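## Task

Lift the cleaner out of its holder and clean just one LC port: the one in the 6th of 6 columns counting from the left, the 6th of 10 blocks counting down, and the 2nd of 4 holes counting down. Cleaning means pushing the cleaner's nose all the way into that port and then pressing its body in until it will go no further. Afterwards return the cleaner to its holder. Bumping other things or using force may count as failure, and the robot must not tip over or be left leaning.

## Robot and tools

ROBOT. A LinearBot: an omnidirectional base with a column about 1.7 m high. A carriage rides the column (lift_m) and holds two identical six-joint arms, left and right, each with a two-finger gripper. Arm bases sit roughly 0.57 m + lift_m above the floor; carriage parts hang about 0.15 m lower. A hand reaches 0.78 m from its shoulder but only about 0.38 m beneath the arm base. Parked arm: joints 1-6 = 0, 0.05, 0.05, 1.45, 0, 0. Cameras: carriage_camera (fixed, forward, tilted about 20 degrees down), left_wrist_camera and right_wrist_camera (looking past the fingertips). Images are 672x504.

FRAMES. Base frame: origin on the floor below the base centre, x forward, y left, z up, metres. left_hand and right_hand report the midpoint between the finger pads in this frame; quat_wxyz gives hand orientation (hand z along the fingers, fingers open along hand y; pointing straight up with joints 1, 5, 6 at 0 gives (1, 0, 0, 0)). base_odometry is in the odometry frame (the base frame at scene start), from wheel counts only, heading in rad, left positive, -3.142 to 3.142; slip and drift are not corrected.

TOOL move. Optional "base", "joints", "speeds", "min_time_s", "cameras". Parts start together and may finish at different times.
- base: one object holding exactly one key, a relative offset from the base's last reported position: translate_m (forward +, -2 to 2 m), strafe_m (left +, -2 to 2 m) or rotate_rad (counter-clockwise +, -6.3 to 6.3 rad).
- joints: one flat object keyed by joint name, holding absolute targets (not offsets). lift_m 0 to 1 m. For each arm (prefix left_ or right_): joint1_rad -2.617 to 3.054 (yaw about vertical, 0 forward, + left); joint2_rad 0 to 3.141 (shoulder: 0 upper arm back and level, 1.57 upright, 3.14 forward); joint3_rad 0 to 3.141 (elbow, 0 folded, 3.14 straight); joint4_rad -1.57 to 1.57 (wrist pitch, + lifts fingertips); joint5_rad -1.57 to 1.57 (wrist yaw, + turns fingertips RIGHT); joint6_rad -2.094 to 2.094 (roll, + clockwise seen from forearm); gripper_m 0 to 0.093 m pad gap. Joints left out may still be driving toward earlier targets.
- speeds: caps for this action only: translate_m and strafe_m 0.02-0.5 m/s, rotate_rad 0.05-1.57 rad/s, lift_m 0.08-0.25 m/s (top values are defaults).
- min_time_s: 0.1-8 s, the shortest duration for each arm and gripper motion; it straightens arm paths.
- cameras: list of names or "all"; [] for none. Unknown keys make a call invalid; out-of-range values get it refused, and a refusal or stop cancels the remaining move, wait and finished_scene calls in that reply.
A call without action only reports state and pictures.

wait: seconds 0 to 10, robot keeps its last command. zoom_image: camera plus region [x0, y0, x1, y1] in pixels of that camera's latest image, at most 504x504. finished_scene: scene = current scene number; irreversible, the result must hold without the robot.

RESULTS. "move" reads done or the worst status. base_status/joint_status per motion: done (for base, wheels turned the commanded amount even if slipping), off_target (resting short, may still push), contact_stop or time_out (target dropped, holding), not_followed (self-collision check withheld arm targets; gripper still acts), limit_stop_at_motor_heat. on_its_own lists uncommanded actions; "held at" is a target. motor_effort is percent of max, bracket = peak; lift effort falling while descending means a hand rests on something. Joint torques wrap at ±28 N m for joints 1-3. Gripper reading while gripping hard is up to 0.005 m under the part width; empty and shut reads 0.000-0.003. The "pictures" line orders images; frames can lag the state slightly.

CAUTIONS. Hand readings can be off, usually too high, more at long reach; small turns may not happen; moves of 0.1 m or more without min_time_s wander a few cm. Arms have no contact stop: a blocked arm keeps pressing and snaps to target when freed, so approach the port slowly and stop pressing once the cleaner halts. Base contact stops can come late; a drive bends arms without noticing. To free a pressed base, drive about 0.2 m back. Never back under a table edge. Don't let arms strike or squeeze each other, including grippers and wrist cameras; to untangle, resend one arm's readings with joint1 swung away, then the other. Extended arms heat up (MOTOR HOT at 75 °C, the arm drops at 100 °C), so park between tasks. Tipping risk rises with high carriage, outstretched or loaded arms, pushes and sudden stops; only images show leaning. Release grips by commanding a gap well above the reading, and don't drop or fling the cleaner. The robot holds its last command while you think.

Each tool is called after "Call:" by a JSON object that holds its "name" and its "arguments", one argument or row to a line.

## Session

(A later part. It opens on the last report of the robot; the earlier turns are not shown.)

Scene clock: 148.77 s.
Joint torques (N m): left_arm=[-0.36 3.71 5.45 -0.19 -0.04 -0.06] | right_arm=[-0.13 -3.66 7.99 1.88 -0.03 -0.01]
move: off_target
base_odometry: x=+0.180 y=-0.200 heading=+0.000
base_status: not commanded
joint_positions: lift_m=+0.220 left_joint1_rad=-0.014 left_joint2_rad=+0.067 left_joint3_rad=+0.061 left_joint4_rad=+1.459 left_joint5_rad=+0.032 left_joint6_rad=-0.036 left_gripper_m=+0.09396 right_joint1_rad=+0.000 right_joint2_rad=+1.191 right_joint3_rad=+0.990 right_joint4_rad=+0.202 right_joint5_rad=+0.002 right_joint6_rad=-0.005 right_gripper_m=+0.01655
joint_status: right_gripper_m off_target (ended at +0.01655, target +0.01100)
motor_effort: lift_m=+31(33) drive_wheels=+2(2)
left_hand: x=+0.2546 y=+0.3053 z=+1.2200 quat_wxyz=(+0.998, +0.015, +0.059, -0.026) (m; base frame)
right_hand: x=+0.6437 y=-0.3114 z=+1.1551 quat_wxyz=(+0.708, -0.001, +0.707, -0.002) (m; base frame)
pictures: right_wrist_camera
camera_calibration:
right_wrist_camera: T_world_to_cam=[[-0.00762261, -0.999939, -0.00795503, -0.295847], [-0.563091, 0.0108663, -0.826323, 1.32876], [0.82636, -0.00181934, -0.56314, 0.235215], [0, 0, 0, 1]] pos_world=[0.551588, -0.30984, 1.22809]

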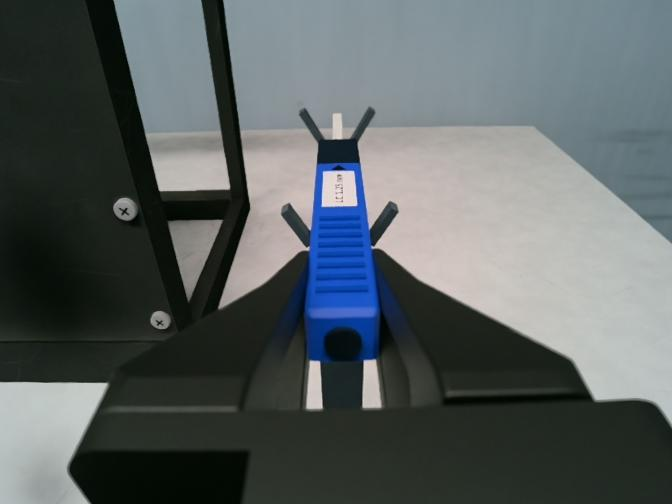

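Call:
{"name": "move", "arguments": {
  "joints": {"lift_m":0.24},
  "speeds": {"lift_m":0.08},
  "cameras": ["right_wrist_camera"]
}}

Call:
{"name": "move", "arguments": {
  "joints": {"lift_m":0.29},
  "speeds": {"lift_m":0.08}
}}

Call:
{"name": "zoom_image", "arguments": {
  "camera": "right_wrist_camera",
  "region": [250, 80, 430, 380]
}}

Call:
{"name": "zoom_image", "arguments": {
  "camera": "carriage_camera",
  "region": [400, 120, 520, 240]
}}

Scene clock: 154.80 s.
Joint torques (N m): left_arm=[-0.2 3.7 5.38 -0.24 -0.07 -0.07] | right_arm=[-0.34 -3.63 7.92 1.9 -0.03 -0.02]
move: done
base_odometry: x=+0.180 y=-0.200 heading=+0.000
base_status: not commanded
joint_positions: lift_m=+0.240 left_joint1_rad=-0.014 left_joint2_rad=+0.067 left_joint3_rad=+0.061 left_joint4_rad=+1.459 left_joint5_rad=+0.032 left_joint6_rad=-0.036 left_gripper_m=+0.09396 right_joint1_rad=+0.000 right_joint2_rad=+1.191 right_joint3_rad=+0.990 right_joint4_rad=+0.200 right_joint5_rad=+0.002 right_joint6_rad=-0.005 right_gripper_m=+0.01654
joint_status: all done
motor_effort: lift_m=+32(40) drive_wheels=+2(2)
left_hand: x=+0.2546 y=+0.3053 z=+1.2400 quat_wxyz=(+0.998, +0.015, +0.059, -0.026) (m; base frame)
right_hand: x=+0.6437 y=-0.3114 z=+1.1747 quat_wxyz=(+0.707, -0.001, +0.707, -0.002) (m; base frame)
pictures: right_wrist_camera
camera_calibration:
right_wrist_camera: T_world_to_cam=[[-0.00763842, -0.999939, -0.00794109, -0.295698], [-0.564649, 0.0108671, -0.82526, 1.34468], [0.825296, -0.00181975, -0.564697, 0.248673], [0, 0, 0, 1]] pos_world=[0.551782, -0.30984, 1.24778]

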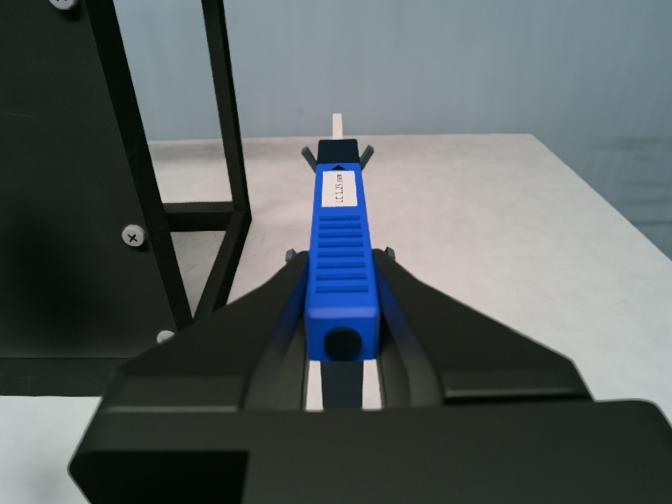

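Scene clock: 155.80 s.
Joint torques (N m): left_arm=[-0.39 3.78 5.41 -0.26 0 -0.1] | right_arm=[-0.32 -3.82 8.01 1.89 -0.05 -0.01]
move: done
base_odometry: x=+0.180 y=-0.200 heading=+0.000
base_status: not commanded
joint_positions: lift_m=+0.290 left_joint1_rad=-0.014 left_joint2_rad=+0.067 left_joint3_rad=+0.061 left_joint4_rad=+1.459 left_joint5_rad=+0.032 left_joint6_rad=-0.036 left_gripper_m=+0.09396 right_joint1_rad=+0.000 right_joint2_rad=+1.192 right_joint3_rad=+0.990 right_joint4_rad=+0.198 right_joint5_rad=+0.002 right_joint6_rad=-0.005 right_gripper_m=+0.01654
joint_status: all done
motor_effort: lift_m=+31(39) drive_wheels=+2(3)
left_hand: x=+0.2546 y=+0.3053 z=+1.2899 quat_wxyz=(+0.998, +0.015, +0.059, -0.026) (m; base frame)
right_hand: x=+0.6442 y=-0.3114 z=+1.2234 quat_wxyz=(+0.705, -0.001, +0.709, -0.002) (m; base frame)
pictures: carriage_camera, left_wrist_camera, right_wrist_camera
camera_calibration:
carriage_camera: T_world_to_cam=[[-0.029171, -0.999221, -0.0265927, 0.0380559], [-0.375931, 0.0356179, -0.925963, 1.23178], [0.926188, -0.0170142, -0.376677, 0.3537], [0, 0, 0, 1]] pos_world=[0.136582, 0.000170692, 1.27483]
left_wrist_camera: T_world_to_cam=[[-0.0314046, -0.999502, 0.00318614, 0.318329], [0.714889, -0.0246896, -0.698802, 0.731906], [0.698532, -0.0196679, 0.715308, -0.970411], [0, 0, 0, 1]] pos_world=[0.164629, 0.317155, 1.20459]
right_wrist_camera: T_world_to_cam=[[-0.00766851, -0.999939, -0.00791085, -0.295324], [-0.567849, 0.0108663, -0.823061, 1.38454], [0.823097, -0.00181948, -0.567898, 0.281105], [0, 0, 0, 1]] pos_world=[0.552568, -0.30984, 1.29686]

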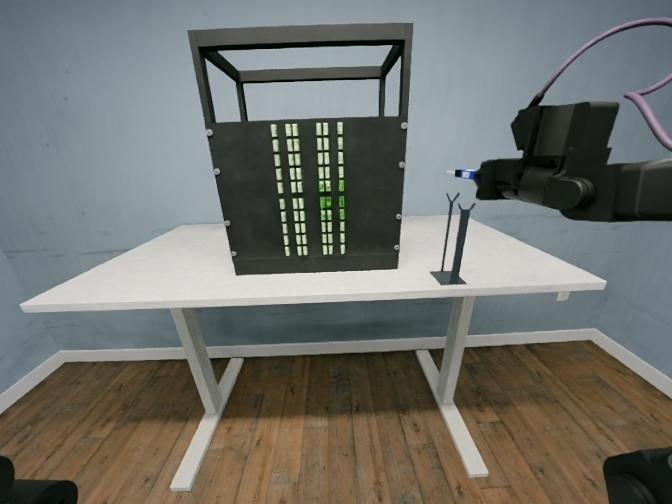

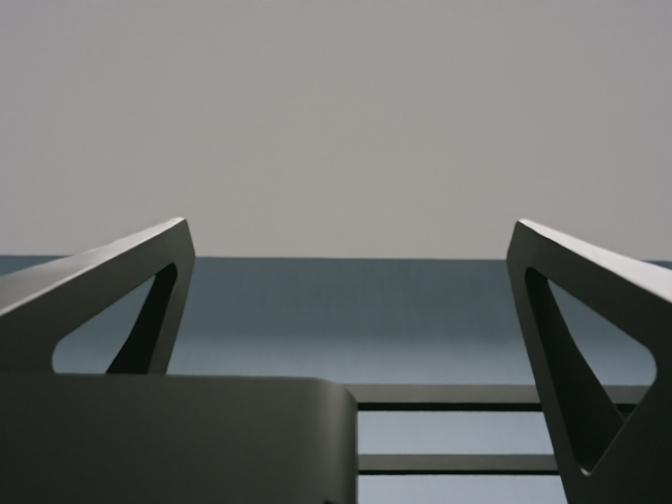

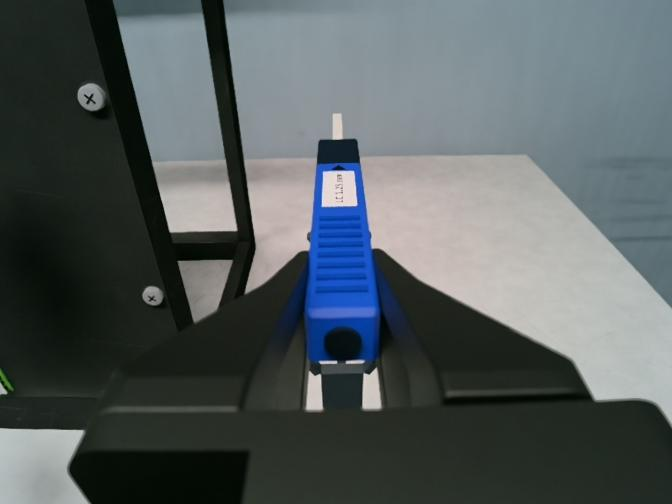

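Scaled by 1.680 from the camera's 672x504 image, which has a finer 960x720 frame.

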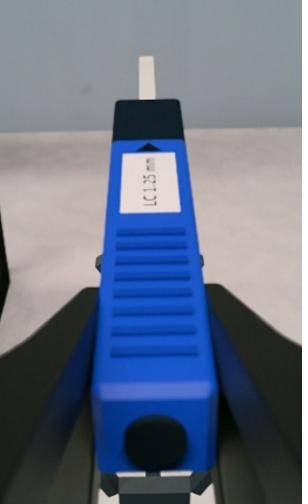

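Scaled by 4.200 from the camera's 672x504 image, which has a finer 960x720 frame.

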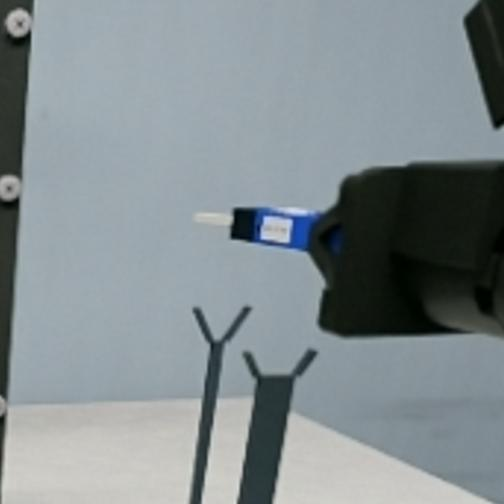

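Call:
{"name": "move", "arguments": {
  "base": {"translate_m":-0.22},
  "speeds": {"translate_m":0.2},
  "cameras": []
}}

Call:
{"name": "move", "arguments": {
  "base": {"strafe_m":0.28},
  "speeds": {"strafe_m":0.2}
}}

Call:
{"name": "zoom_image", "arguments": {
  "camera": "right_wrist_camera",
  "region": [220, 80, 460, 320]
}}

Scene clock: 167.37 s.
Joint torques (N m): left_arm=[-0.13 3.92 5.37 -0.22 -0.03 -0.07] | right_arm=[-0.27 -3.86 8.05 1.93 -0.04 -0.03]
move: done
base_odometry: x=-0.040 y=-0.201 heading=+0.000
base_status: done
joint_positions: lift_m=+0.290 left_joint1_rad=-0.014 left_joint2_rad=+0.067 left_joint3_rad=+0.061 left_joint4_rad=+1.459 left_joint5_rad=+0.032 left_joint6_rad=-0.036 left_gripper_m=+0.09396 right_joint1_rad=+0.000 right_joint2_rad=+1.192 right_joint3_rad=+0.990 right_joint4_rad=+0.198 right_joint5_rad=+0.002 right_joint6_rad=-0.005 right_gripper_m=+0.01654
joint_status: not commanded
motor_effort: lift_m=+32(34) drive_wheels=+0(9)
left_hand: x=+0.2547 y=+0.3053 z=+1.2899 quat_wxyz=(+0.998, +0.015, +0.059, -0.026) (m; base frame)
right_hand: x=+0.6442 y=-0.3114 z=+1.2234 quat_wxyz=(+0.705, -0.001, +0.709, -0.002) (m; base frame)
pictures: none
No camera images: "cameras" was empty.

Scene clock: 169.87 s.
Joint torques (N m): left_arm=[-0.05 3.81 5.42 -0.27 -0.07 -0.09] | right_arm=[-0.1 -3.78 7.98 1.89 -0.04 -0.04]
move: done
base_odometry: x=-0.040 y=+0.079 heading=+0.000
base_status: done
joint_positions: lift_m=+0.290 left_joint1_rad=-0.014 left_joint2_rad=+0.067 left_joint3_rad=+0.061 left_joint4_rad=+1.459 left_joint5_rad=+0.032 left_joint6_rad=-0.036 left_gripper_m=+0.09396 right_joint1_rad=+0.000 right_joint2_rad=+1.192 right_joint3_rad=+0.990 right_joint4_rad=+0.198 right_joint5_rad=+0.001 right_joint6_rad=-0.005 right_gripper_m=+0.01654
joint_status: not commanded
motor_effort: lift_m=+33(34) drive_wheels=-1(7)
left_hand: x=+0.2547 y=+0.3053 z=+1.2899 quat_wxyz=(+0.998, +0.015, +0.059, -0.026) (m; base frame)
right_hand: x=+0.6442 y=-0.3116 z=+1.2234 quat_wxyz=(+0.705, -0.001, +0.709, -0.003) (m; base frame)
pictures: carriage_camera, left_wrist_camera, right_wrist_camera
camera_calibration:
carriage_camera: T_world_to_cam=[[-0.029171, -0.999221, -0.0265927, 0.0380559], [-0.375931, 0.0356179, -0.925963, 1.23178], [0.926188, -0.0170142, -0.376677, 0.3537], [0, 0, 0, 1]] pos_world=[0.136582, 0.000170692, 1.27483]
left_wrist_camera: T_world_to_cam=[[-0.0318301, -0.999488, 0.00319343, 0.318391], [0.714626, -0.0249918, -0.69906, 0.732353], [0.698782, -0.019969, 0.715056, -0.970197], [0, 0, 0, 1]] pos_world=[0.164732, 0.317157, 1.20469]
right_wrist_camera: T_world_to_cam=[[-0.00811188, -0.999936, -0.00785256, -0.295357], [-0.567845, 0.0110701, -0.823061, 1.3846], [0.823095, -0.00221753, -0.567899, 0.280983], [0, 0, 0, 1]] pos_world=[0.552569, -0.310042, 1.29686]

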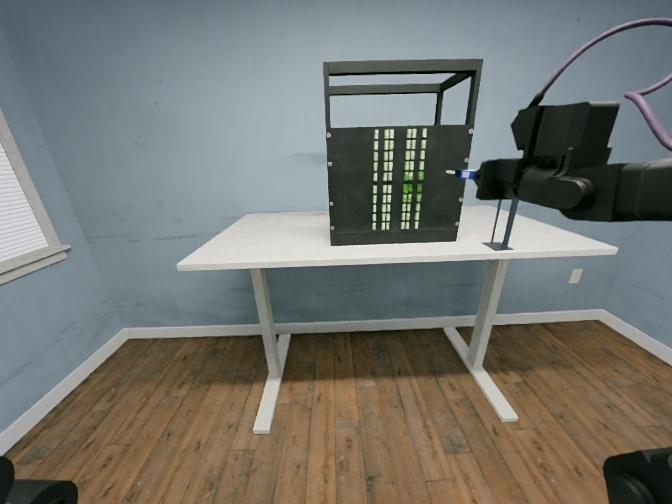

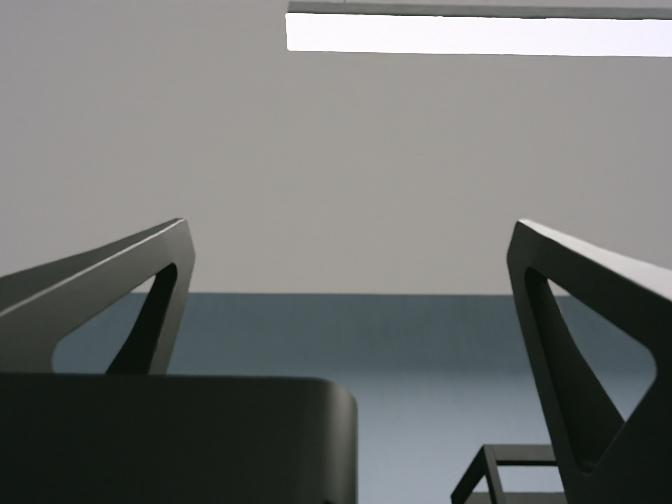

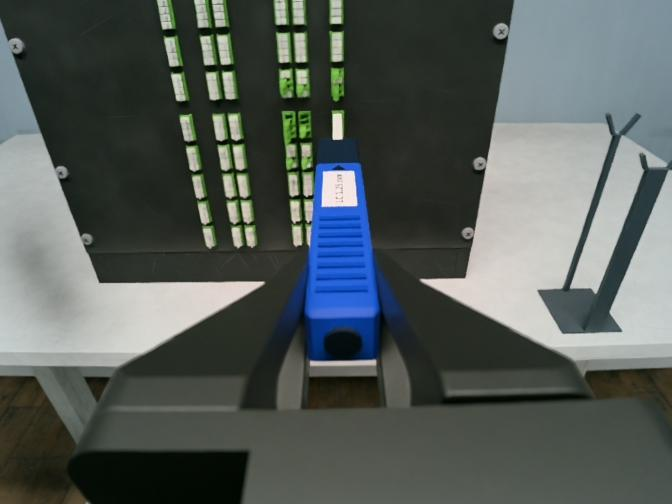

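Scaled by 2.100 from the camera's 672x504 image, which has a finer 960x720 frame.

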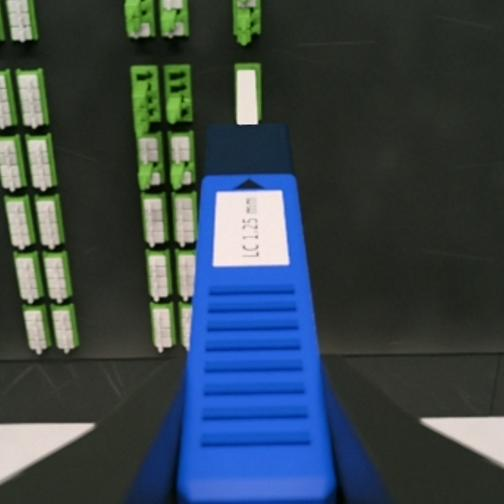

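Call:
{"name": "move", "arguments": {
  "base": {"translate_m":0.08},
  "joints": {"lift_m":0.2},
  "speeds": {"translate_m":0.1},
  "cameras": ["right_wrist_camera"]
}}

Call:
{"name": "zoom_image", "arguments": {
  "camera": "right_wrist_camera",
  "region": [220, 0, 460, 180]
}}

Scene clock: 192.00 s.
Joint torques (N m): left_arm=[-0.44 3.9 5.45 -0.28 -0.02 -0.13] | right_arm=[-0.12 -3.92 8.06 1.98 -0.05 -0.01]
move: done
base_odometry: x=+0.040 y=+0.080 heading=+0.001
base_status: done
joint_positions: lift_m=+0.200 left_joint1_rad=-0.014 left_joint2_rad=+0.067 left_joint3_rad=+0.061 left_joint4_rad=+1.460 left_joint5_rad=+0.032 left_joint6_rad=-0.036 left_gripper_m=+0.09396 right_joint1_rad=+0.000 right_joint2_rad=+1.192 right_joint3_rad=+0.990 right_joint4_rad=+0.193 right_joint5_rad=+0.001 right_joint6_rad=-0.005 right_gripper_m=+0.01654
joint_status: all done
motor_effort: lift_m=+32(35) drive_wheels=-2(8)
left_hand: x=+0.2544 y=+0.3053 z=+1.2000 quat_wxyz=(+0.998, +0.015, +0.059, -0.026) (m; base frame)
right_hand: x=+0.6442 y=-0.3116 z=+1.1324 quat_wxyz=(+0.704, -0.001, +0.710, -0.003) (m; base frame)
pictures: right_wrist_camera
camera_calibration:
right_wrist_camera: T_world_to_cam=[[-0.00814827, -0.999936, -0.00781588, -0.296089], [-0.571583, 0.0110708, -0.82047, 1.3092], [0.820504, -0.00221798, -0.571637, 0.235281], [0, 0, 0, 1]] pos_world=[0.552853, -0.310042, 1.20634]

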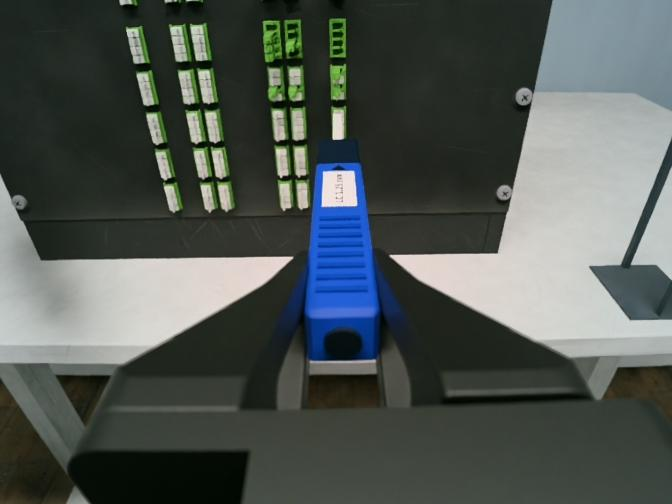

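Scaled by 2.100 from the camera's 672x504 image, which has a finer 960x720 frame.

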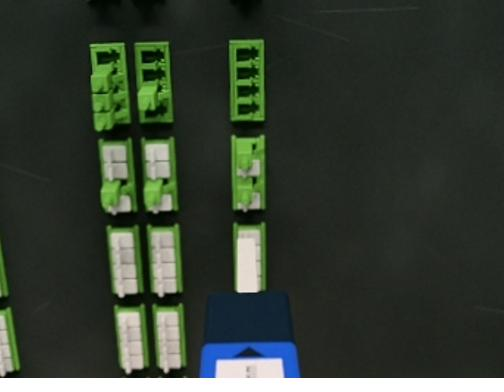

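Call:
{"name": "move", "arguments": {
  "base": {"translate_m":0.05},
  "joints": {"lift_m":0.21,"right_joint4_rad":0.225},
  "speeds": {"translate_m":0.05},
  "cameras": ["right_wrist_camera"]
}}

Call:
{"name": "zoom_image", "arguments": {
  "camera": "right_wrist_camera",
  "region": [270, 0, 410, 140]
}}

Scene clock: 206.37 s.
Joint torques (N m): left_arm=[-0.08 3.85 5.19 -0.24 0 -0.13] | right_arm=[-0.13 -3.89 7.87 2 -0.03 0]
move: done
base_odometry: x=+0.090 y=+0.080 heading=+0.001
base_status: done
joint_positions: lift_m=+0.210 left_joint1_rad=-0.014 left_joint2_rad=+0.067 left_joint3_rad=+0.061 left_joint4_rad=+1.461 left_joint5_rad=+0.032 left_joint6_rad=-0.036 left_gripper_m=+0.09396 right_joint1_rad=+0.000 right_joint2_rad=+1.193 right_joint3_rad=+0.991 right_joint4_rad=+0.214 right_joint5_rad=+0.001 right_joint6_rad=-0.005 right_gripper_m=+0.01654
joint_status: all done
motor_effort: lift_m=+32(39) drive_wheels=-2(8)
left_hand: x=+0.2542 y=+0.3053 z=+1.2101 quat_wxyz=(+0.998, +0.015, +0.058, -0.026) (m; base frame)
right_hand: x=+0.6443 y=-0.3116 z=+1.1480 quat_wxyz=(+0.712, -0.001, +0.703, -0.003) (m; base frame)
pictures: right_wrist_camera
camera_calibration:
right_wrist_camera: T_world_to_cam=[[-0.00797583, -0.999936, -0.00799046, -0.295877], [-0.553631, 0.0110699, -0.832688, 1.32451], [0.832724, -0.00221761, -0.553684, 0.215679], [0, 0, 0, 1]] pos_world=[0.551327, -0.310042, 1.21996]

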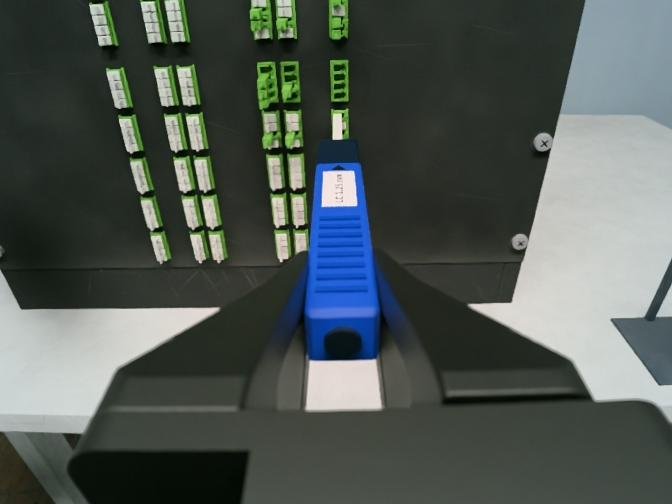

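Scaled by 3.600 from the camera's 672x504 image, which has a finer 960x720 frame.

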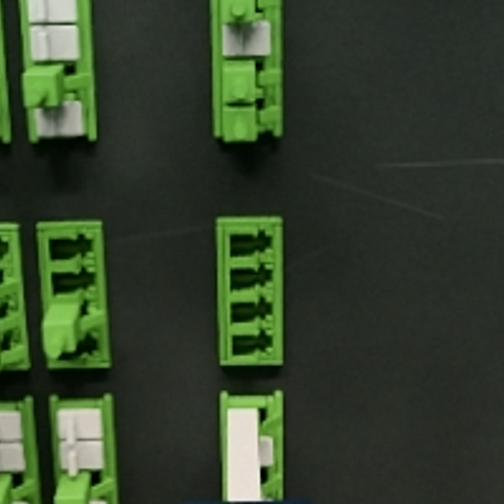

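Call:
{"name": "move", "arguments": {
  "joints": {"lift_m":0.21,"right_joint4_rad":0.213},
  "cameras": ["right_wrist_camera"]
}}

Call:
{"name": "zoom_image", "arguments": {
  "camera": "right_wrist_camera",
  "region": [305, 50, 375, 120]
}}

Scene clock: 218.27 s.
Joint torques (N m): left_arm=[-0.21 3.52 5.3 -0.26 -0.03 -0.1] | right_arm=[-0.09 -3.85 7.9 1.85 -0.06 -0.02]
move: done
base_odometry: x=+0.090 y=+0.080 heading=+0.001
base_status: not commanded
joint_positions: lift_m=+0.210 left_joint1_rad=-0.014 left_joint2_rad=+0.067 left_joint3_rad=+0.061 left_joint4_rad=+1.461 left_joint5_rad=+0.032 left_joint6_rad=-0.036 left_gripper_m=+0.09396 right_joint1_rad=+0.000 right_joint2_rad=+1.193 right_joint3_rad=+0.991 right_joint4_rad=+0.214 right_joint5_rad=+0.001 right_joint6_rad=-0.005 right_gripper_m=+0.01654
joint_status: all done
motor_effort: lift_m=+31(33) drive_wheels=-2(2)
left_hand: x=+0.2542 y=+0.3053 z=+1.2101 quat_wxyz=(+0.998, +0.015, +0.058, -0.026) (m; base frame)
right_hand: x=+0.6443 y=-0.3116 z=+1.1480 quat_wxyz=(+0.712, -0.001, +0.703, -0.003) (m; base frame)
pictures: right_wrist_camera
camera_calibration:
right_wrist_camera: T_world_to_cam=[[-0.00797583, -0.999936, -0.00799046, -0.295877], [-0.553631, 0.0110699, -0.832688, 1.32451], [0.832724, -0.00221761, -0.553684, 0.215679], [0, 0, 0, 1]] pos_world=[0.551327, -0.310042, 1.21996]

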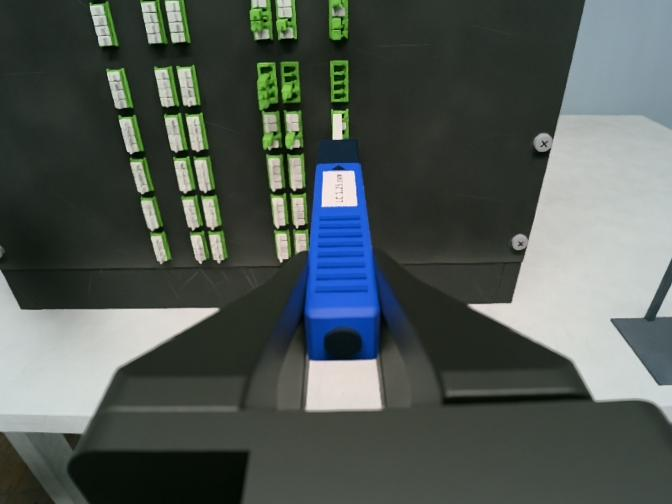

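Scaled by 7.200 from the camera's 672x504 image, which has a finer 960x720 frame.

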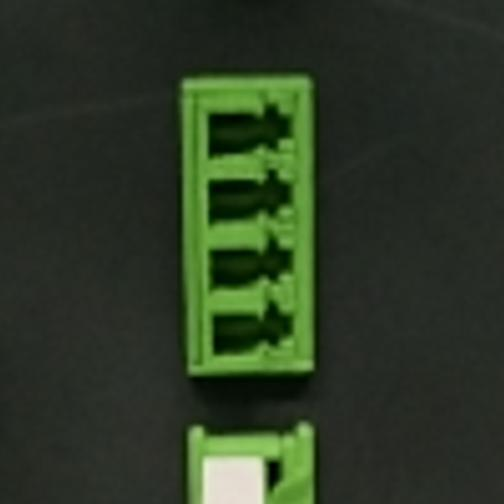

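Call:
{"name": "move", "arguments": {
  "base": {"strafe_m":-0.001},
  "joints": {"lift_m":0.2165},
  "cameras": []
}}

Call:
{"name": "move", "arguments": {
  "base": {"translate_m":0.035},
  "speeds": {"translate_m":0.03},
  "cameras": ["carriage_camera","right_wrist_camera"]
}}

Call:
{"name": "zoom_image", "arguments": {
  "camera": "right_wrist_camera",
  "region": [305, 60, 375, 130]
}}

Call:
{"name": "zoom_image", "arguments": {
  "camera": "carriage_camera",
  "region": [390, 150, 490, 250]
}}

Scene clock: 238.00 s.
Joint torques (N m): left_arm=[0.06 4.03 5.37 -0.3 -0.06 -0.06] | right_arm=[-0.09 -3.92 7.9 1.88 -0.01 -0.01]
move: done
base_odometry: x=+0.090 y=+0.079 heading=+0.002
base_status: done
joint_positions: lift_m=+0.217 left_joint1_rad=-0.014 left_joint2_rad=+0.067 left_joint3_rad=+0.061 left_joint4_rad=+1.460 left_joint5_rad=+0.032 left_joint6_rad=-0.036 left_gripper_m=+0.09396 right_joint1_rad=-0.001 right_joint2_rad=+1.193 right_joint3_rad=+0.991 right_joint4_rad=+0.214 right_joint5_rad=+0.001 right_joint6_rad=-0.005 right_gripper_m=+0.01654
joint_status: all done
motor_effort: lift_m=+31(39) drive_wheels=+2(3)
left_hand: x=+0.2543 y=+0.3053 z=+1.2165 quat_wxyz=(+0.998, +0.015, +0.059, -0.026) (m; base frame)
right_hand: x=+0.6443 y=-0.3118 z=+1.1543 quat_wxyz=(+0.711, -0.001, +0.703, -0.003) (m; base frame)
pictures: none
No camera images: "cameras" was empty.

Scene clock: 239.70 s.
Joint torques (N m): left_arm=[-0.36 3.7 5.6 -0.26 -0.04 -0.11] | right_arm=[-0.16 -3.97 7.87 1.89 -0.04 0.01]
move: done
base_odometry: x=+0.125 y=+0.079 heading=+0.002
base_status: done
joint_positions: lift_m=+0.217 left_joint1_rad=-0.014 left_joint2_rad=+0.067 left_joint3_rad=+0.061 left_joint4_rad=+1.460 left_joint5_rad=+0.032 left_joint6_rad=-0.036 left_gripper_m=+0.09396 right_joint1_rad=-0.001 right_joint2_rad=+1.193 right_joint3_rad=+0.991 right_joint4_rad=+0.212 right_joint5_rad=+0.001 right_joint6_rad=-0.005 right_gripper_m=+0.01654
joint_status: not commanded
motor_effort: lift_m=+31(34) drive_wheels=+2(9)
left_hand: x=+0.2544 y=+0.3053 z=+1.2165 quat_wxyz=(+0.998, +0.015, +0.059, -0.026) (m; base frame)
right_hand: x=+0.6444 y=-0.3118 z=+1.1539 quat_wxyz=(+0.711, -0.001, +0.703, -0.003) (m; base frame)
pictures: carriage_camera, right_wrist_camera
camera_calibration:
carriage_camera: T_world_to_cam=[[-0.029171, -0.999221, -0.0265927, 0.036104], [-0.375931, 0.0356179, -0.925963, 1.16381], [0.926188, -0.0170142, -0.376677, 0.326051], [0, 0, 0, 1]] pos_world=[0.136582, 0.000170692, 1.20143]
right_wrist_camera: T_world_to_cam=[[-0.00835226, -0.999933, -0.00797948, -0.295833], [-0.555198, 0.011274, -0.831642, 1.32939], [0.831676, -0.00251589, -0.555255, 0.221217], [0, 0, 0, 1]] pos_world=[0.551621, -0.310244, 1.22604]

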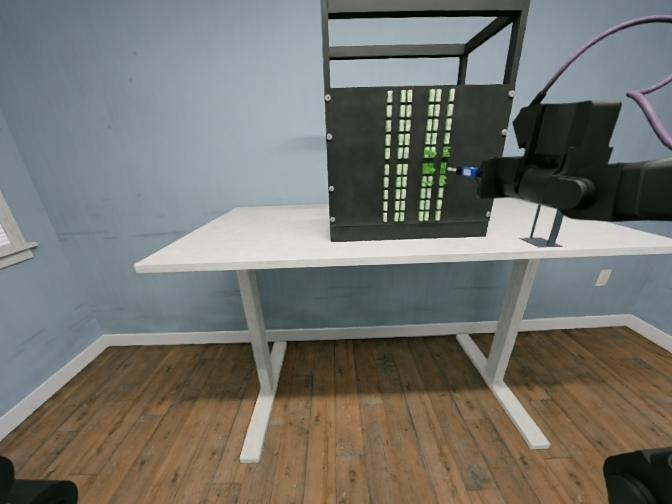

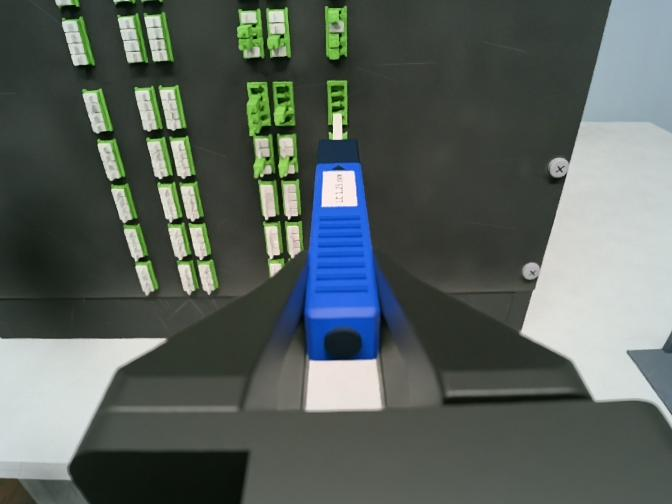

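Scaled by 7.200 from the camera's 672x504 image, which has a finer 960x720 frame.

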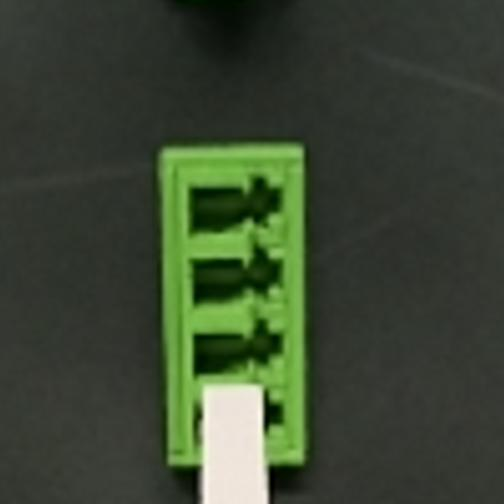

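Scaled by 5.040 from the camera's 672x504 image, which has a finer 960x720 frame.

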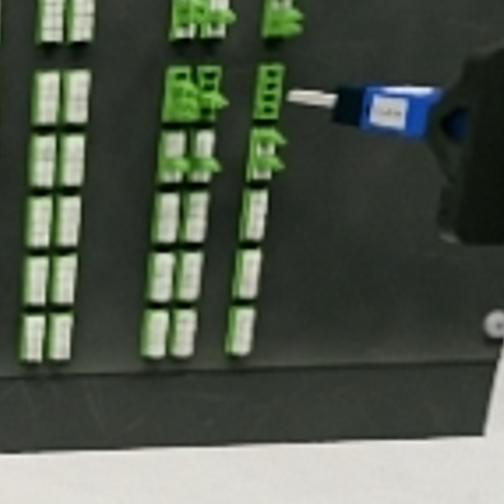

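Call:
{"name": "move", "arguments": {
  "base": {"strafe_m":0.0012},
  "joints": {"lift_m":0.2205},
  "cameras": []
}}

Call:
{"name": "move", "arguments": {
  "base": {"translate_m":0.006},
  "speeds": {"translate_m":0.02},
  "cameras": ["carriage_camera","right_wrist_camera"]
}}

Call:
{"name": "zoom_image", "arguments": {
  "camera": "right_wrist_camera",
  "region": [305, 60, 375, 130]
}}

Call:
{"name": "zoom_image", "arguments": {
  "camera": "carriage_camera",
  "region": [420, 140, 480, 200]
}}

Scene clock: 256.07 s.
Joint torques (N m): left_arm=[-0.39 3.78 5.16 -0.24 -0.07 -0.11] | right_arm=[-0.17 -3.99 7.88 1.87 -0.02 -0.02]
move: done
base_odometry: x=+0.125 y=+0.080 heading=+0.002
base_status: done
joint_positions: lift_m=+0.220 left_joint1_rad=-0.014 left_joint2_rad=+0.067 left_joint3_rad=+0.061 left_joint4_rad=+1.460 left_joint5_rad=+0.032 left_joint6_rad=-0.036 left_gripper_m=+0.09396 right_joint1_rad=+0.000 right_joint2_rad=+1.193 right_joint3_rad=+0.991 right_joint4_rad=+0.213 right_joint5_rad=+0.001 right_joint6_rad=-0.005 right_gripper_m=+0.01654
joint_status: all done
motor_effort: lift_m=+31(37) drive_wheels=-1(1)
left_hand: x=+0.2544 y=+0.3053 z=+1.2205 quat_wxyz=(+0.998, +0.015, +0.059, -0.026) (m; base frame)
right_hand: x=+0.6444 y=-0.3115 z=+1.1581 quat_wxyz=(+0.711, -0.002, +0.703, -0.002) (m; base frame)
pictures: none
No camera images: "cameras" was empty.

Scene clock: 256.87 s.
Joint torques (N m): left_arm=[-0.23 3.88 5.15 -0.22 -0.05 -0.09] | right_arm=[-0.18 -4 7.99 1.88 -0.05 -0.02]
move: done
base_odometry: x=+0.131 y=+0.080 heading=+0.002
base_status: done
joint_positions: lift_m=+0.220 left_joint1_rad=-0.014 left_joint2_rad=+0.067 left_joint3_rad=+0.061 left_joint4_rad=+1.459 left_joint5_rad=+0.032 left_joint6_rad=-0.036 left_gripper_m=+0.09396 right_joint1_rad=+0.000 right_joint2_rad=+1.193 right_joint3_rad=+0.991 right_joint4_rad=+0.212 right_joint5_rad=+0.001 right_joint6_rad=-0.005 right_gripper_m=+0.01654
joint_status: not commanded
motor_effort: lift_m=+33(35) drive_wheels=+1(7)
left_hand: x=+0.2546 y=+0.3053 z=+1.2205 quat_wxyz=(+0.998, +0.015, +0.059, -0.026) (m; base frame)
right_hand: x=+0.6444 y=-0.3115 z=+1.1579 quat_wxyz=(+0.711, -0.002, +0.703, -0.002) (m; base frame)
pictures: carriage_camera, right_wrist_camera
camera_calibration:
carriage_camera: T_world_to_cam=[[-0.029171, -0.999221, -0.0265927, 0.0362077], [-0.375931, 0.0356179, -0.925963, 1.16743], [0.926188, -0.0170142, -0.376677, 0.327521], [0, 0, 0, 1]] pos_world=[0.136582, 0.000170692, 1.20533]
right_wrist_camera: T_world_to_cam=[[-0.00718707, -0.999942, -0.00802456, -0.296186], [-0.555207, 0.0106645, -0.831644, 1.33245], [0.831681, -0.00152178, -0.555252, 0.223686], [0, 0, 0, 1]] pos_world=[0.55162, -0.310038, 1.22995]

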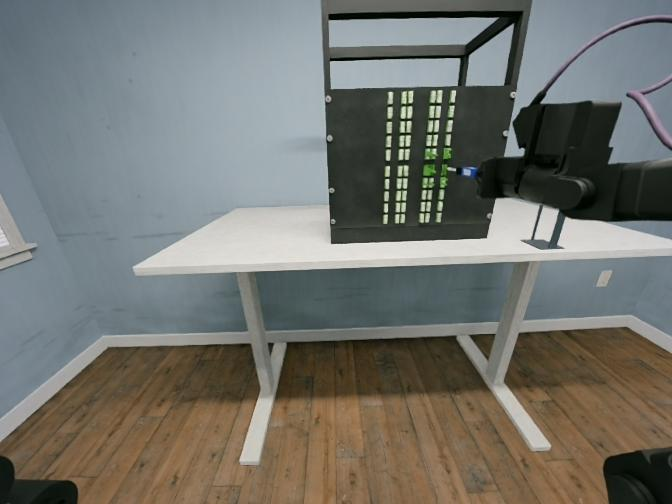

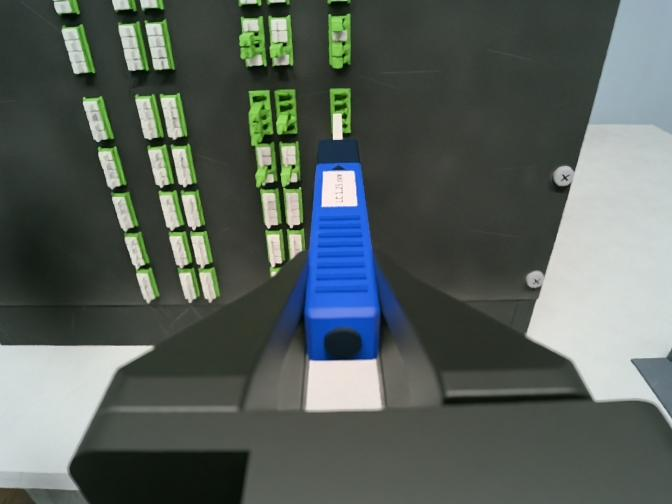

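Scaled by 7.200 from the camera's 672x504 image, which has a finer 960x720 frame.

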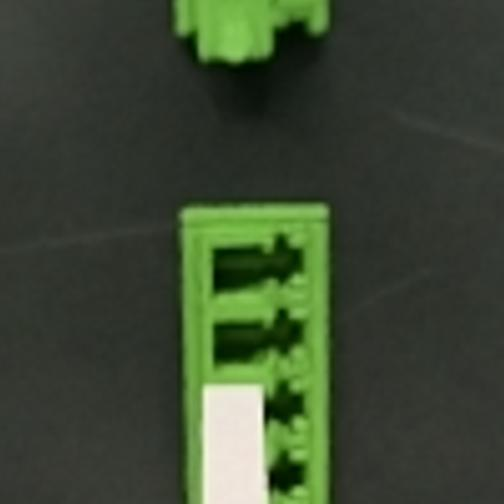

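Scaled by 8.400 from the camera's 672x504 image, which has a finer 960x720 frame.

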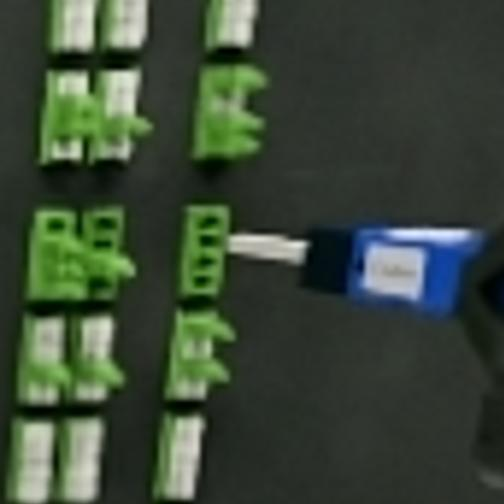

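Call:
{"name": "move", "arguments": {
  "base": {"strafe_m":-0.0006},
  "cameras": ["right_wrist_camera"]
}}

Call:
{"name": "zoom_image", "arguments": {
  "camera": "right_wrist_camera",
  "region": [305, 80, 375, 150]
}}

Call:
{"name": "move", "arguments": {
  "base": {"translate_m":0.01},
  "speeds": {"translate_m":0.02},
  "cameras": ["carriage_camera","right_wrist_camera"]
}}

Call:
{"name": "zoom_image", "arguments": {
  "camera": "right_wrist_camera",
  "region": [305, 80, 375, 150]
}}

Call:
{"name": "zoom_image", "arguments": {
  "camera": "carriage_camera",
  "region": [420, 140, 480, 200]
}}

Scene clock: 275.07 s.
Joint torques (N m): left_arm=[-0.31 3.75 5.29 -0.17 -0.09 -0.08] | right_arm=[-0.28 -4 7.87 1.9 -0.03 -0.02]
move: done
base_odometry: x=+0.131 y=+0.080 heading=+0.002
base_status: done
joint_positions: lift_m=+0.220 left_joint1_rad=-0.014 left_joint2_rad=+0.067 left_joint3_rad=+0.061 left_joint4_rad=+1.459 left_joint5_rad=+0.032 left_joint6_rad=-0.036 left_gripper_m=+0.09396 right_joint1_rad=+0.000 right_joint2_rad=+1.193 right_joint3_rad=+0.991 right_joint4_rad=+0.212 right_joint5_rad=+0.001 right_joint6_rad=-0.005 right_gripper_m=+0.01654
joint_status: not commanded
motor_effort: lift_m=+32(33) drive_wheels=+0(2)
left_hand: x=+0.2546 y=+0.3053 z=+1.2205 quat_wxyz=(+0.998, +0.015, +0.059, -0.026) (m; base frame)
right_hand: x=+0.6444 y=-0.3115 z=+1.1579 quat_wxyz=(+0.711, -0.002, +0.703, -0.002) (m; base frame)
pictures: right_wrist_camera
camera_calibration:
right_wrist_camera: T_world_to_cam=[[-0.00718707, -0.999942, -0.00802456, -0.296186], [-0.555207, 0.0106645, -0.831644, 1.33245], [0.831681, -0.00152178, -0.555252, 0.223686], [0, 0, 0, 1]] pos_world=[0.55162, -0.310038, 1.22995]

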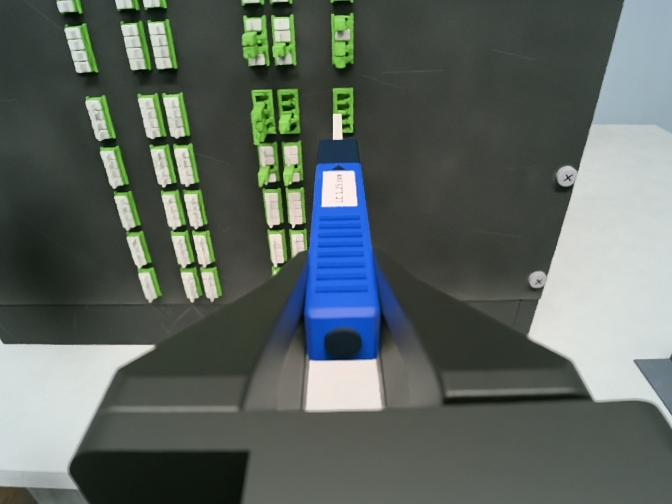

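Scaled by 7.200 from the camera's 672x504 image, which has a finer 960x720 frame.

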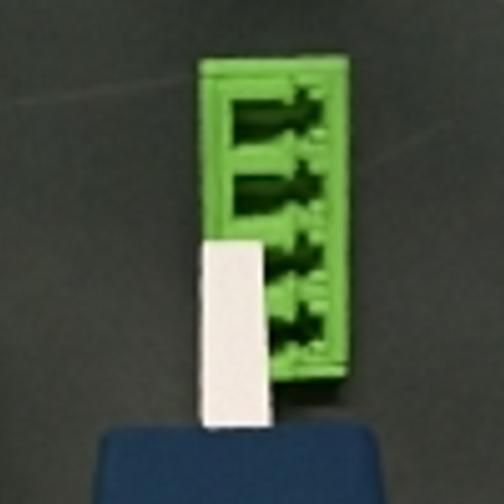

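Scene clock: 276.07 s.
Joint torques (N m): left_arm=[-0.12 3.97 5.26 -0.25 -0.04 -0.11] | right_arm=[-0.18 -4 7.84 1.91 -0.02 -0.02]
move: done
base_odometry: x=+0.141 y=+0.080 heading=+0.002
base_status: done
joint_positions: lift_m=+0.220 left_joint1_rad=-0.014 left_joint2_rad=+0.067 left_joint3_rad=+0.061 left_joint4_rad=+1.459 left_joint5_rad=+0.032 left_joint6_rad=-0.036 left_gripper_m=+0.09396 right_joint1_rad=+0.000 right_joint2_rad=+1.193 right_joint3_rad=+0.991 right_joint4_rad=+0.212 right_joint5_rad=+0.001 right_joint6_rad=-0.005 right_gripper_m=+0.01654
joint_status: not commanded
motor_effort: lift_m=+31(33) drive_wheels=+1(7)
left_hand: x=+0.2545 y=+0.3053 z=+1.2205 quat_wxyz=(+0.998, +0.015, +0.059, -0.026) (m; base frame)
right_hand: x=+0.6444 y=-0.3115 z=+1.1577 quat_wxyz=(+0.711, -0.002, +0.704, -0.002) (m; base frame)
pictures: carriage_camera, right_wrist_camera
camera_calibration:
carriage_camera: T_world_to_cam=[[-0.029171, -0.999221, -0.0265927, 0.0362077], [-0.375931, 0.0356179, -0.925963, 1.16743], [0.926188, -0.0170142, -0.376677, 0.327521], [0, 0, 0, 1]] pos_world=[0.136582, 0.000170692, 1.20533]
right_wrist_camera: T_world_to_cam=[[-0.00719271, -0.999942, -0.00801924, -0.29619], [-0.555807, 0.0106643, -0.831243, 1.3322], [0.83128, -0.00152174, -0.555851, 0.224589], [0, 0, 0, 1]] pos_world=[0.551617, -0.310038, 1.22984]

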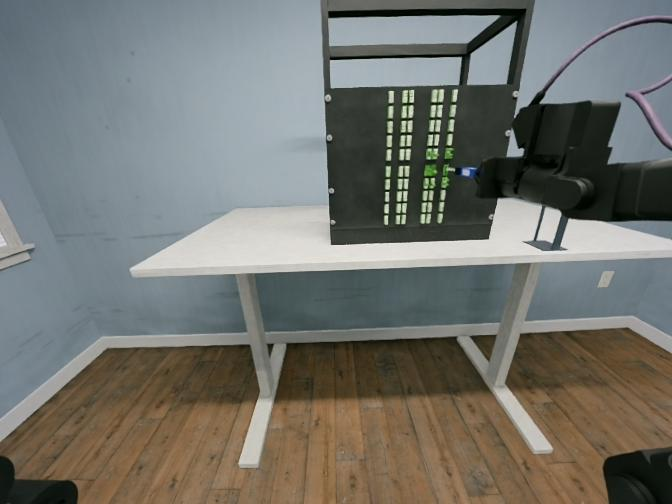

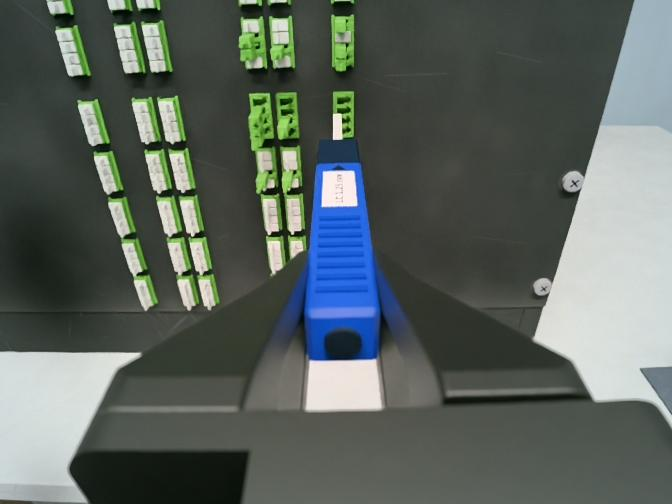

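Scaled by 7.200 from the camera's 672x504 image, which has a finer 960x720 frame.

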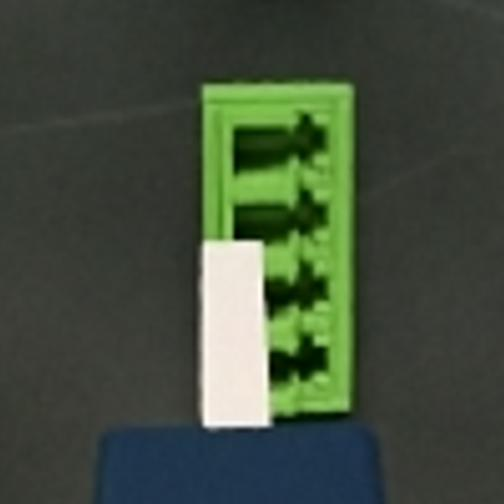

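Scaled by 8.400 from the camera's 672x504 image, which has a finer 960x720 frame.

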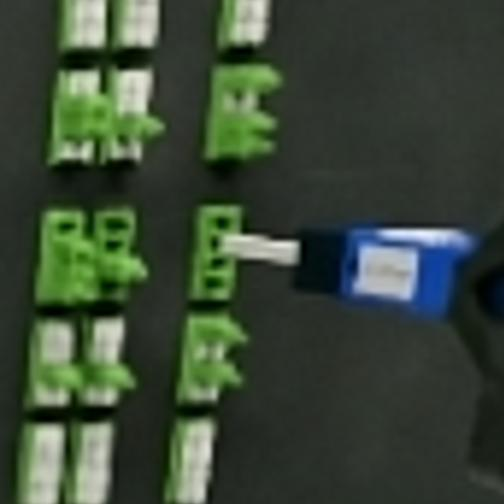

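Call:
{"name": "move", "arguments": {
  "base": {"strafe_m":-0.002},
  "cameras": ["right_wrist_camera"]
}}

Call:
{"name": "zoom_image", "arguments": {
  "camera": "right_wrist_camera",
  "region": [305, 80, 375, 150]
}}

Call:
{"name": "wait", "arguments": {
  "seconds": 3,
  "cameras": ["right_wrist_camera"]
}}

Call:
{"name": "zoom_image", "arguments": {
  "camera": "right_wrist_camera",
  "region": [305, 80, 375, 150]
}}

Scene clock: 286.50 s.
Joint torques (N m): left_arm=[-0.17 3.81 5.33 -0.15 -0.12 -0.11] | right_arm=[-0.05 -3.9 7.92 1.91 -0.04 -0.02]
move: done
base_odometry: x=+0.141 y=+0.078 heading=+0.002
base_status: done
joint_positions: lift_m=+0.220 left_joint1_rad=-0.014 left_joint2_rad=+0.067 left_joint3_rad=+0.061 left_joint4_rad=+1.459 left_joint5_rad=+0.032 left_joint6_rad=-0.036 left_gripper_m=+0.09396 right_joint1_rad=+0.000 right_joint2_rad=+1.193 right_joint3_rad=+0.991 right_joint4_rad=+0.212 right_joint5_rad=+0.001 right_joint6_rad=-0.005 right_gripper_m=+0.01654
joint_status: not commanded
motor_effort: lift_m=+33(34) drive_wheels=+2(4)
left_hand: x=+0.2545 y=+0.3053 z=+1.2205 quat_wxyz=(+0.998, +0.015, +0.059, -0.026) (m; base frame)
right_hand: x=+0.6444 y=-0.3116 z=+1.1577 quat_wxyz=(+0.711, -0.001, +0.704, -0.002) (m; base frame)
pictures: right_wrist_camera
camera_calibration:
right_wrist_camera: T_world_to_cam=[[-0.00791089, -0.999934, -0.00838584, -0.295443], [-0.555803, 0.0113683, -0.831236, 1.33241], [0.831276, -0.00191494, -0.555856, 0.224474], [0, 0, 0, 1]] pos_world=[0.551618, -0.310141, 1.22984]

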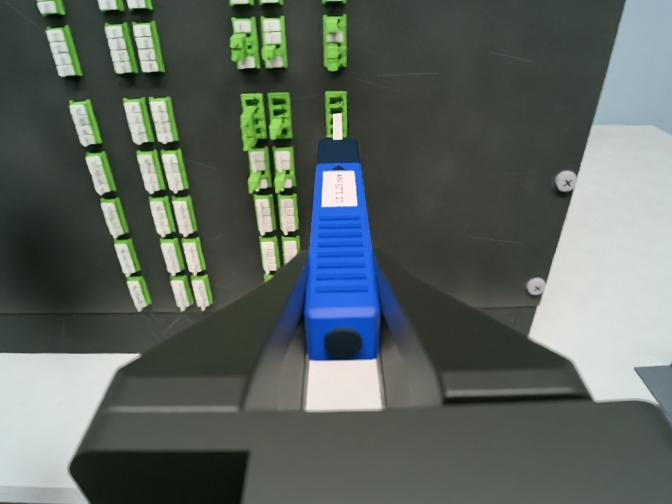

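Scaled by 7.200 from the camera's 672x504 image, which has a finer 960x720 frame.

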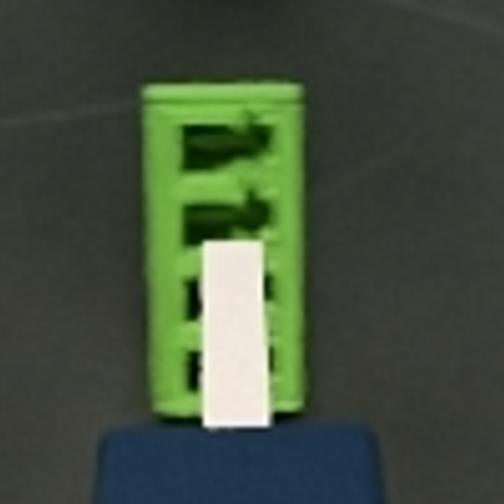

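Scene clock: 289.50 s.
Joint torques (N m): left_arm=[-0.08 4 5.52 -0.25 -0.05 -0.11] | right_arm=[-0.16 -3.92 7.88 1.89 -0.04 -0.03]
base_odometry: x=+0.141 y=+0.078 heading=+0.002
base_status: done
joint_positions: lift_m=+0.220 left_joint1_rad=-0.014 left_joint2_rad=+0.067 left_joint3_rad=+0.061 left_joint4_rad=+1.459 left_joint5_rad=+0.032 left_joint6_rad=-0.036 left_gripper_m=+0.09396 right_joint1_rad=+0.000 right_joint2_rad=+1.193 right_joint3_rad=+0.991 right_joint4_rad=+0.212 right_joint5_rad=+0.001 right_joint6_rad=-0.005 right_gripper_m=+0.01654
joint_status: not commanded
motor_effort: lift_m=+32(34) drive_wheels=+3(4)
left_hand: x=+0.2545 y=+0.3053 z=+1.2205 quat_wxyz=(+0.998, +0.015, +0.059, -0.026) (m; base frame)
right_hand: x=+0.6444 y=-0.3116 z=+1.1577 quat_wxyz=(+0.711, -0.001, +0.704, -0.002) (m; base frame)
wait: 3.00 s; at rest by 0.27 s
pictures: right_wrist_camera
camera_calibration:
right_wrist_camera: T_world_to_cam=[[-0.00791089, -0.999934, -0.00838584, -0.295443], [-0.555803, 0.0113683, -0.831236, 1.33241], [0.831276, -0.00191494, -0.555856, 0.224474], [0, 0, 0, 1]] pos_world=[0.551618, -0.310141, 1.22984]

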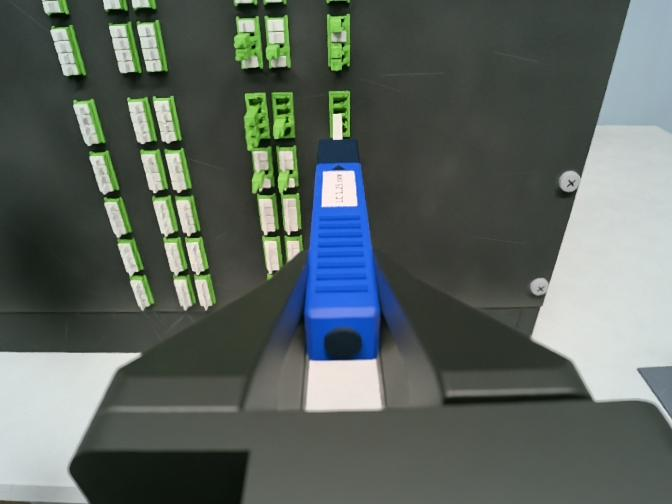

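Scaled by 7.200 from the camera's 672x504 image, which has a finer 960x720 frame.

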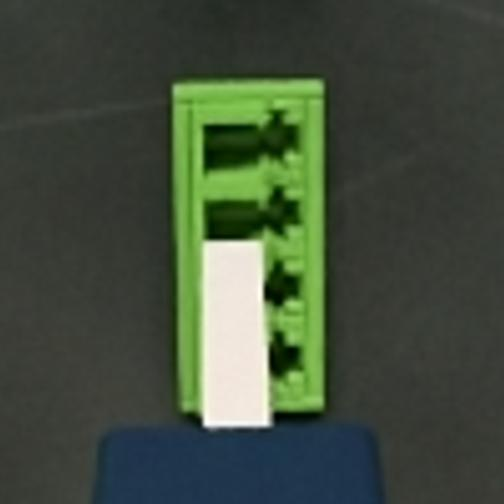

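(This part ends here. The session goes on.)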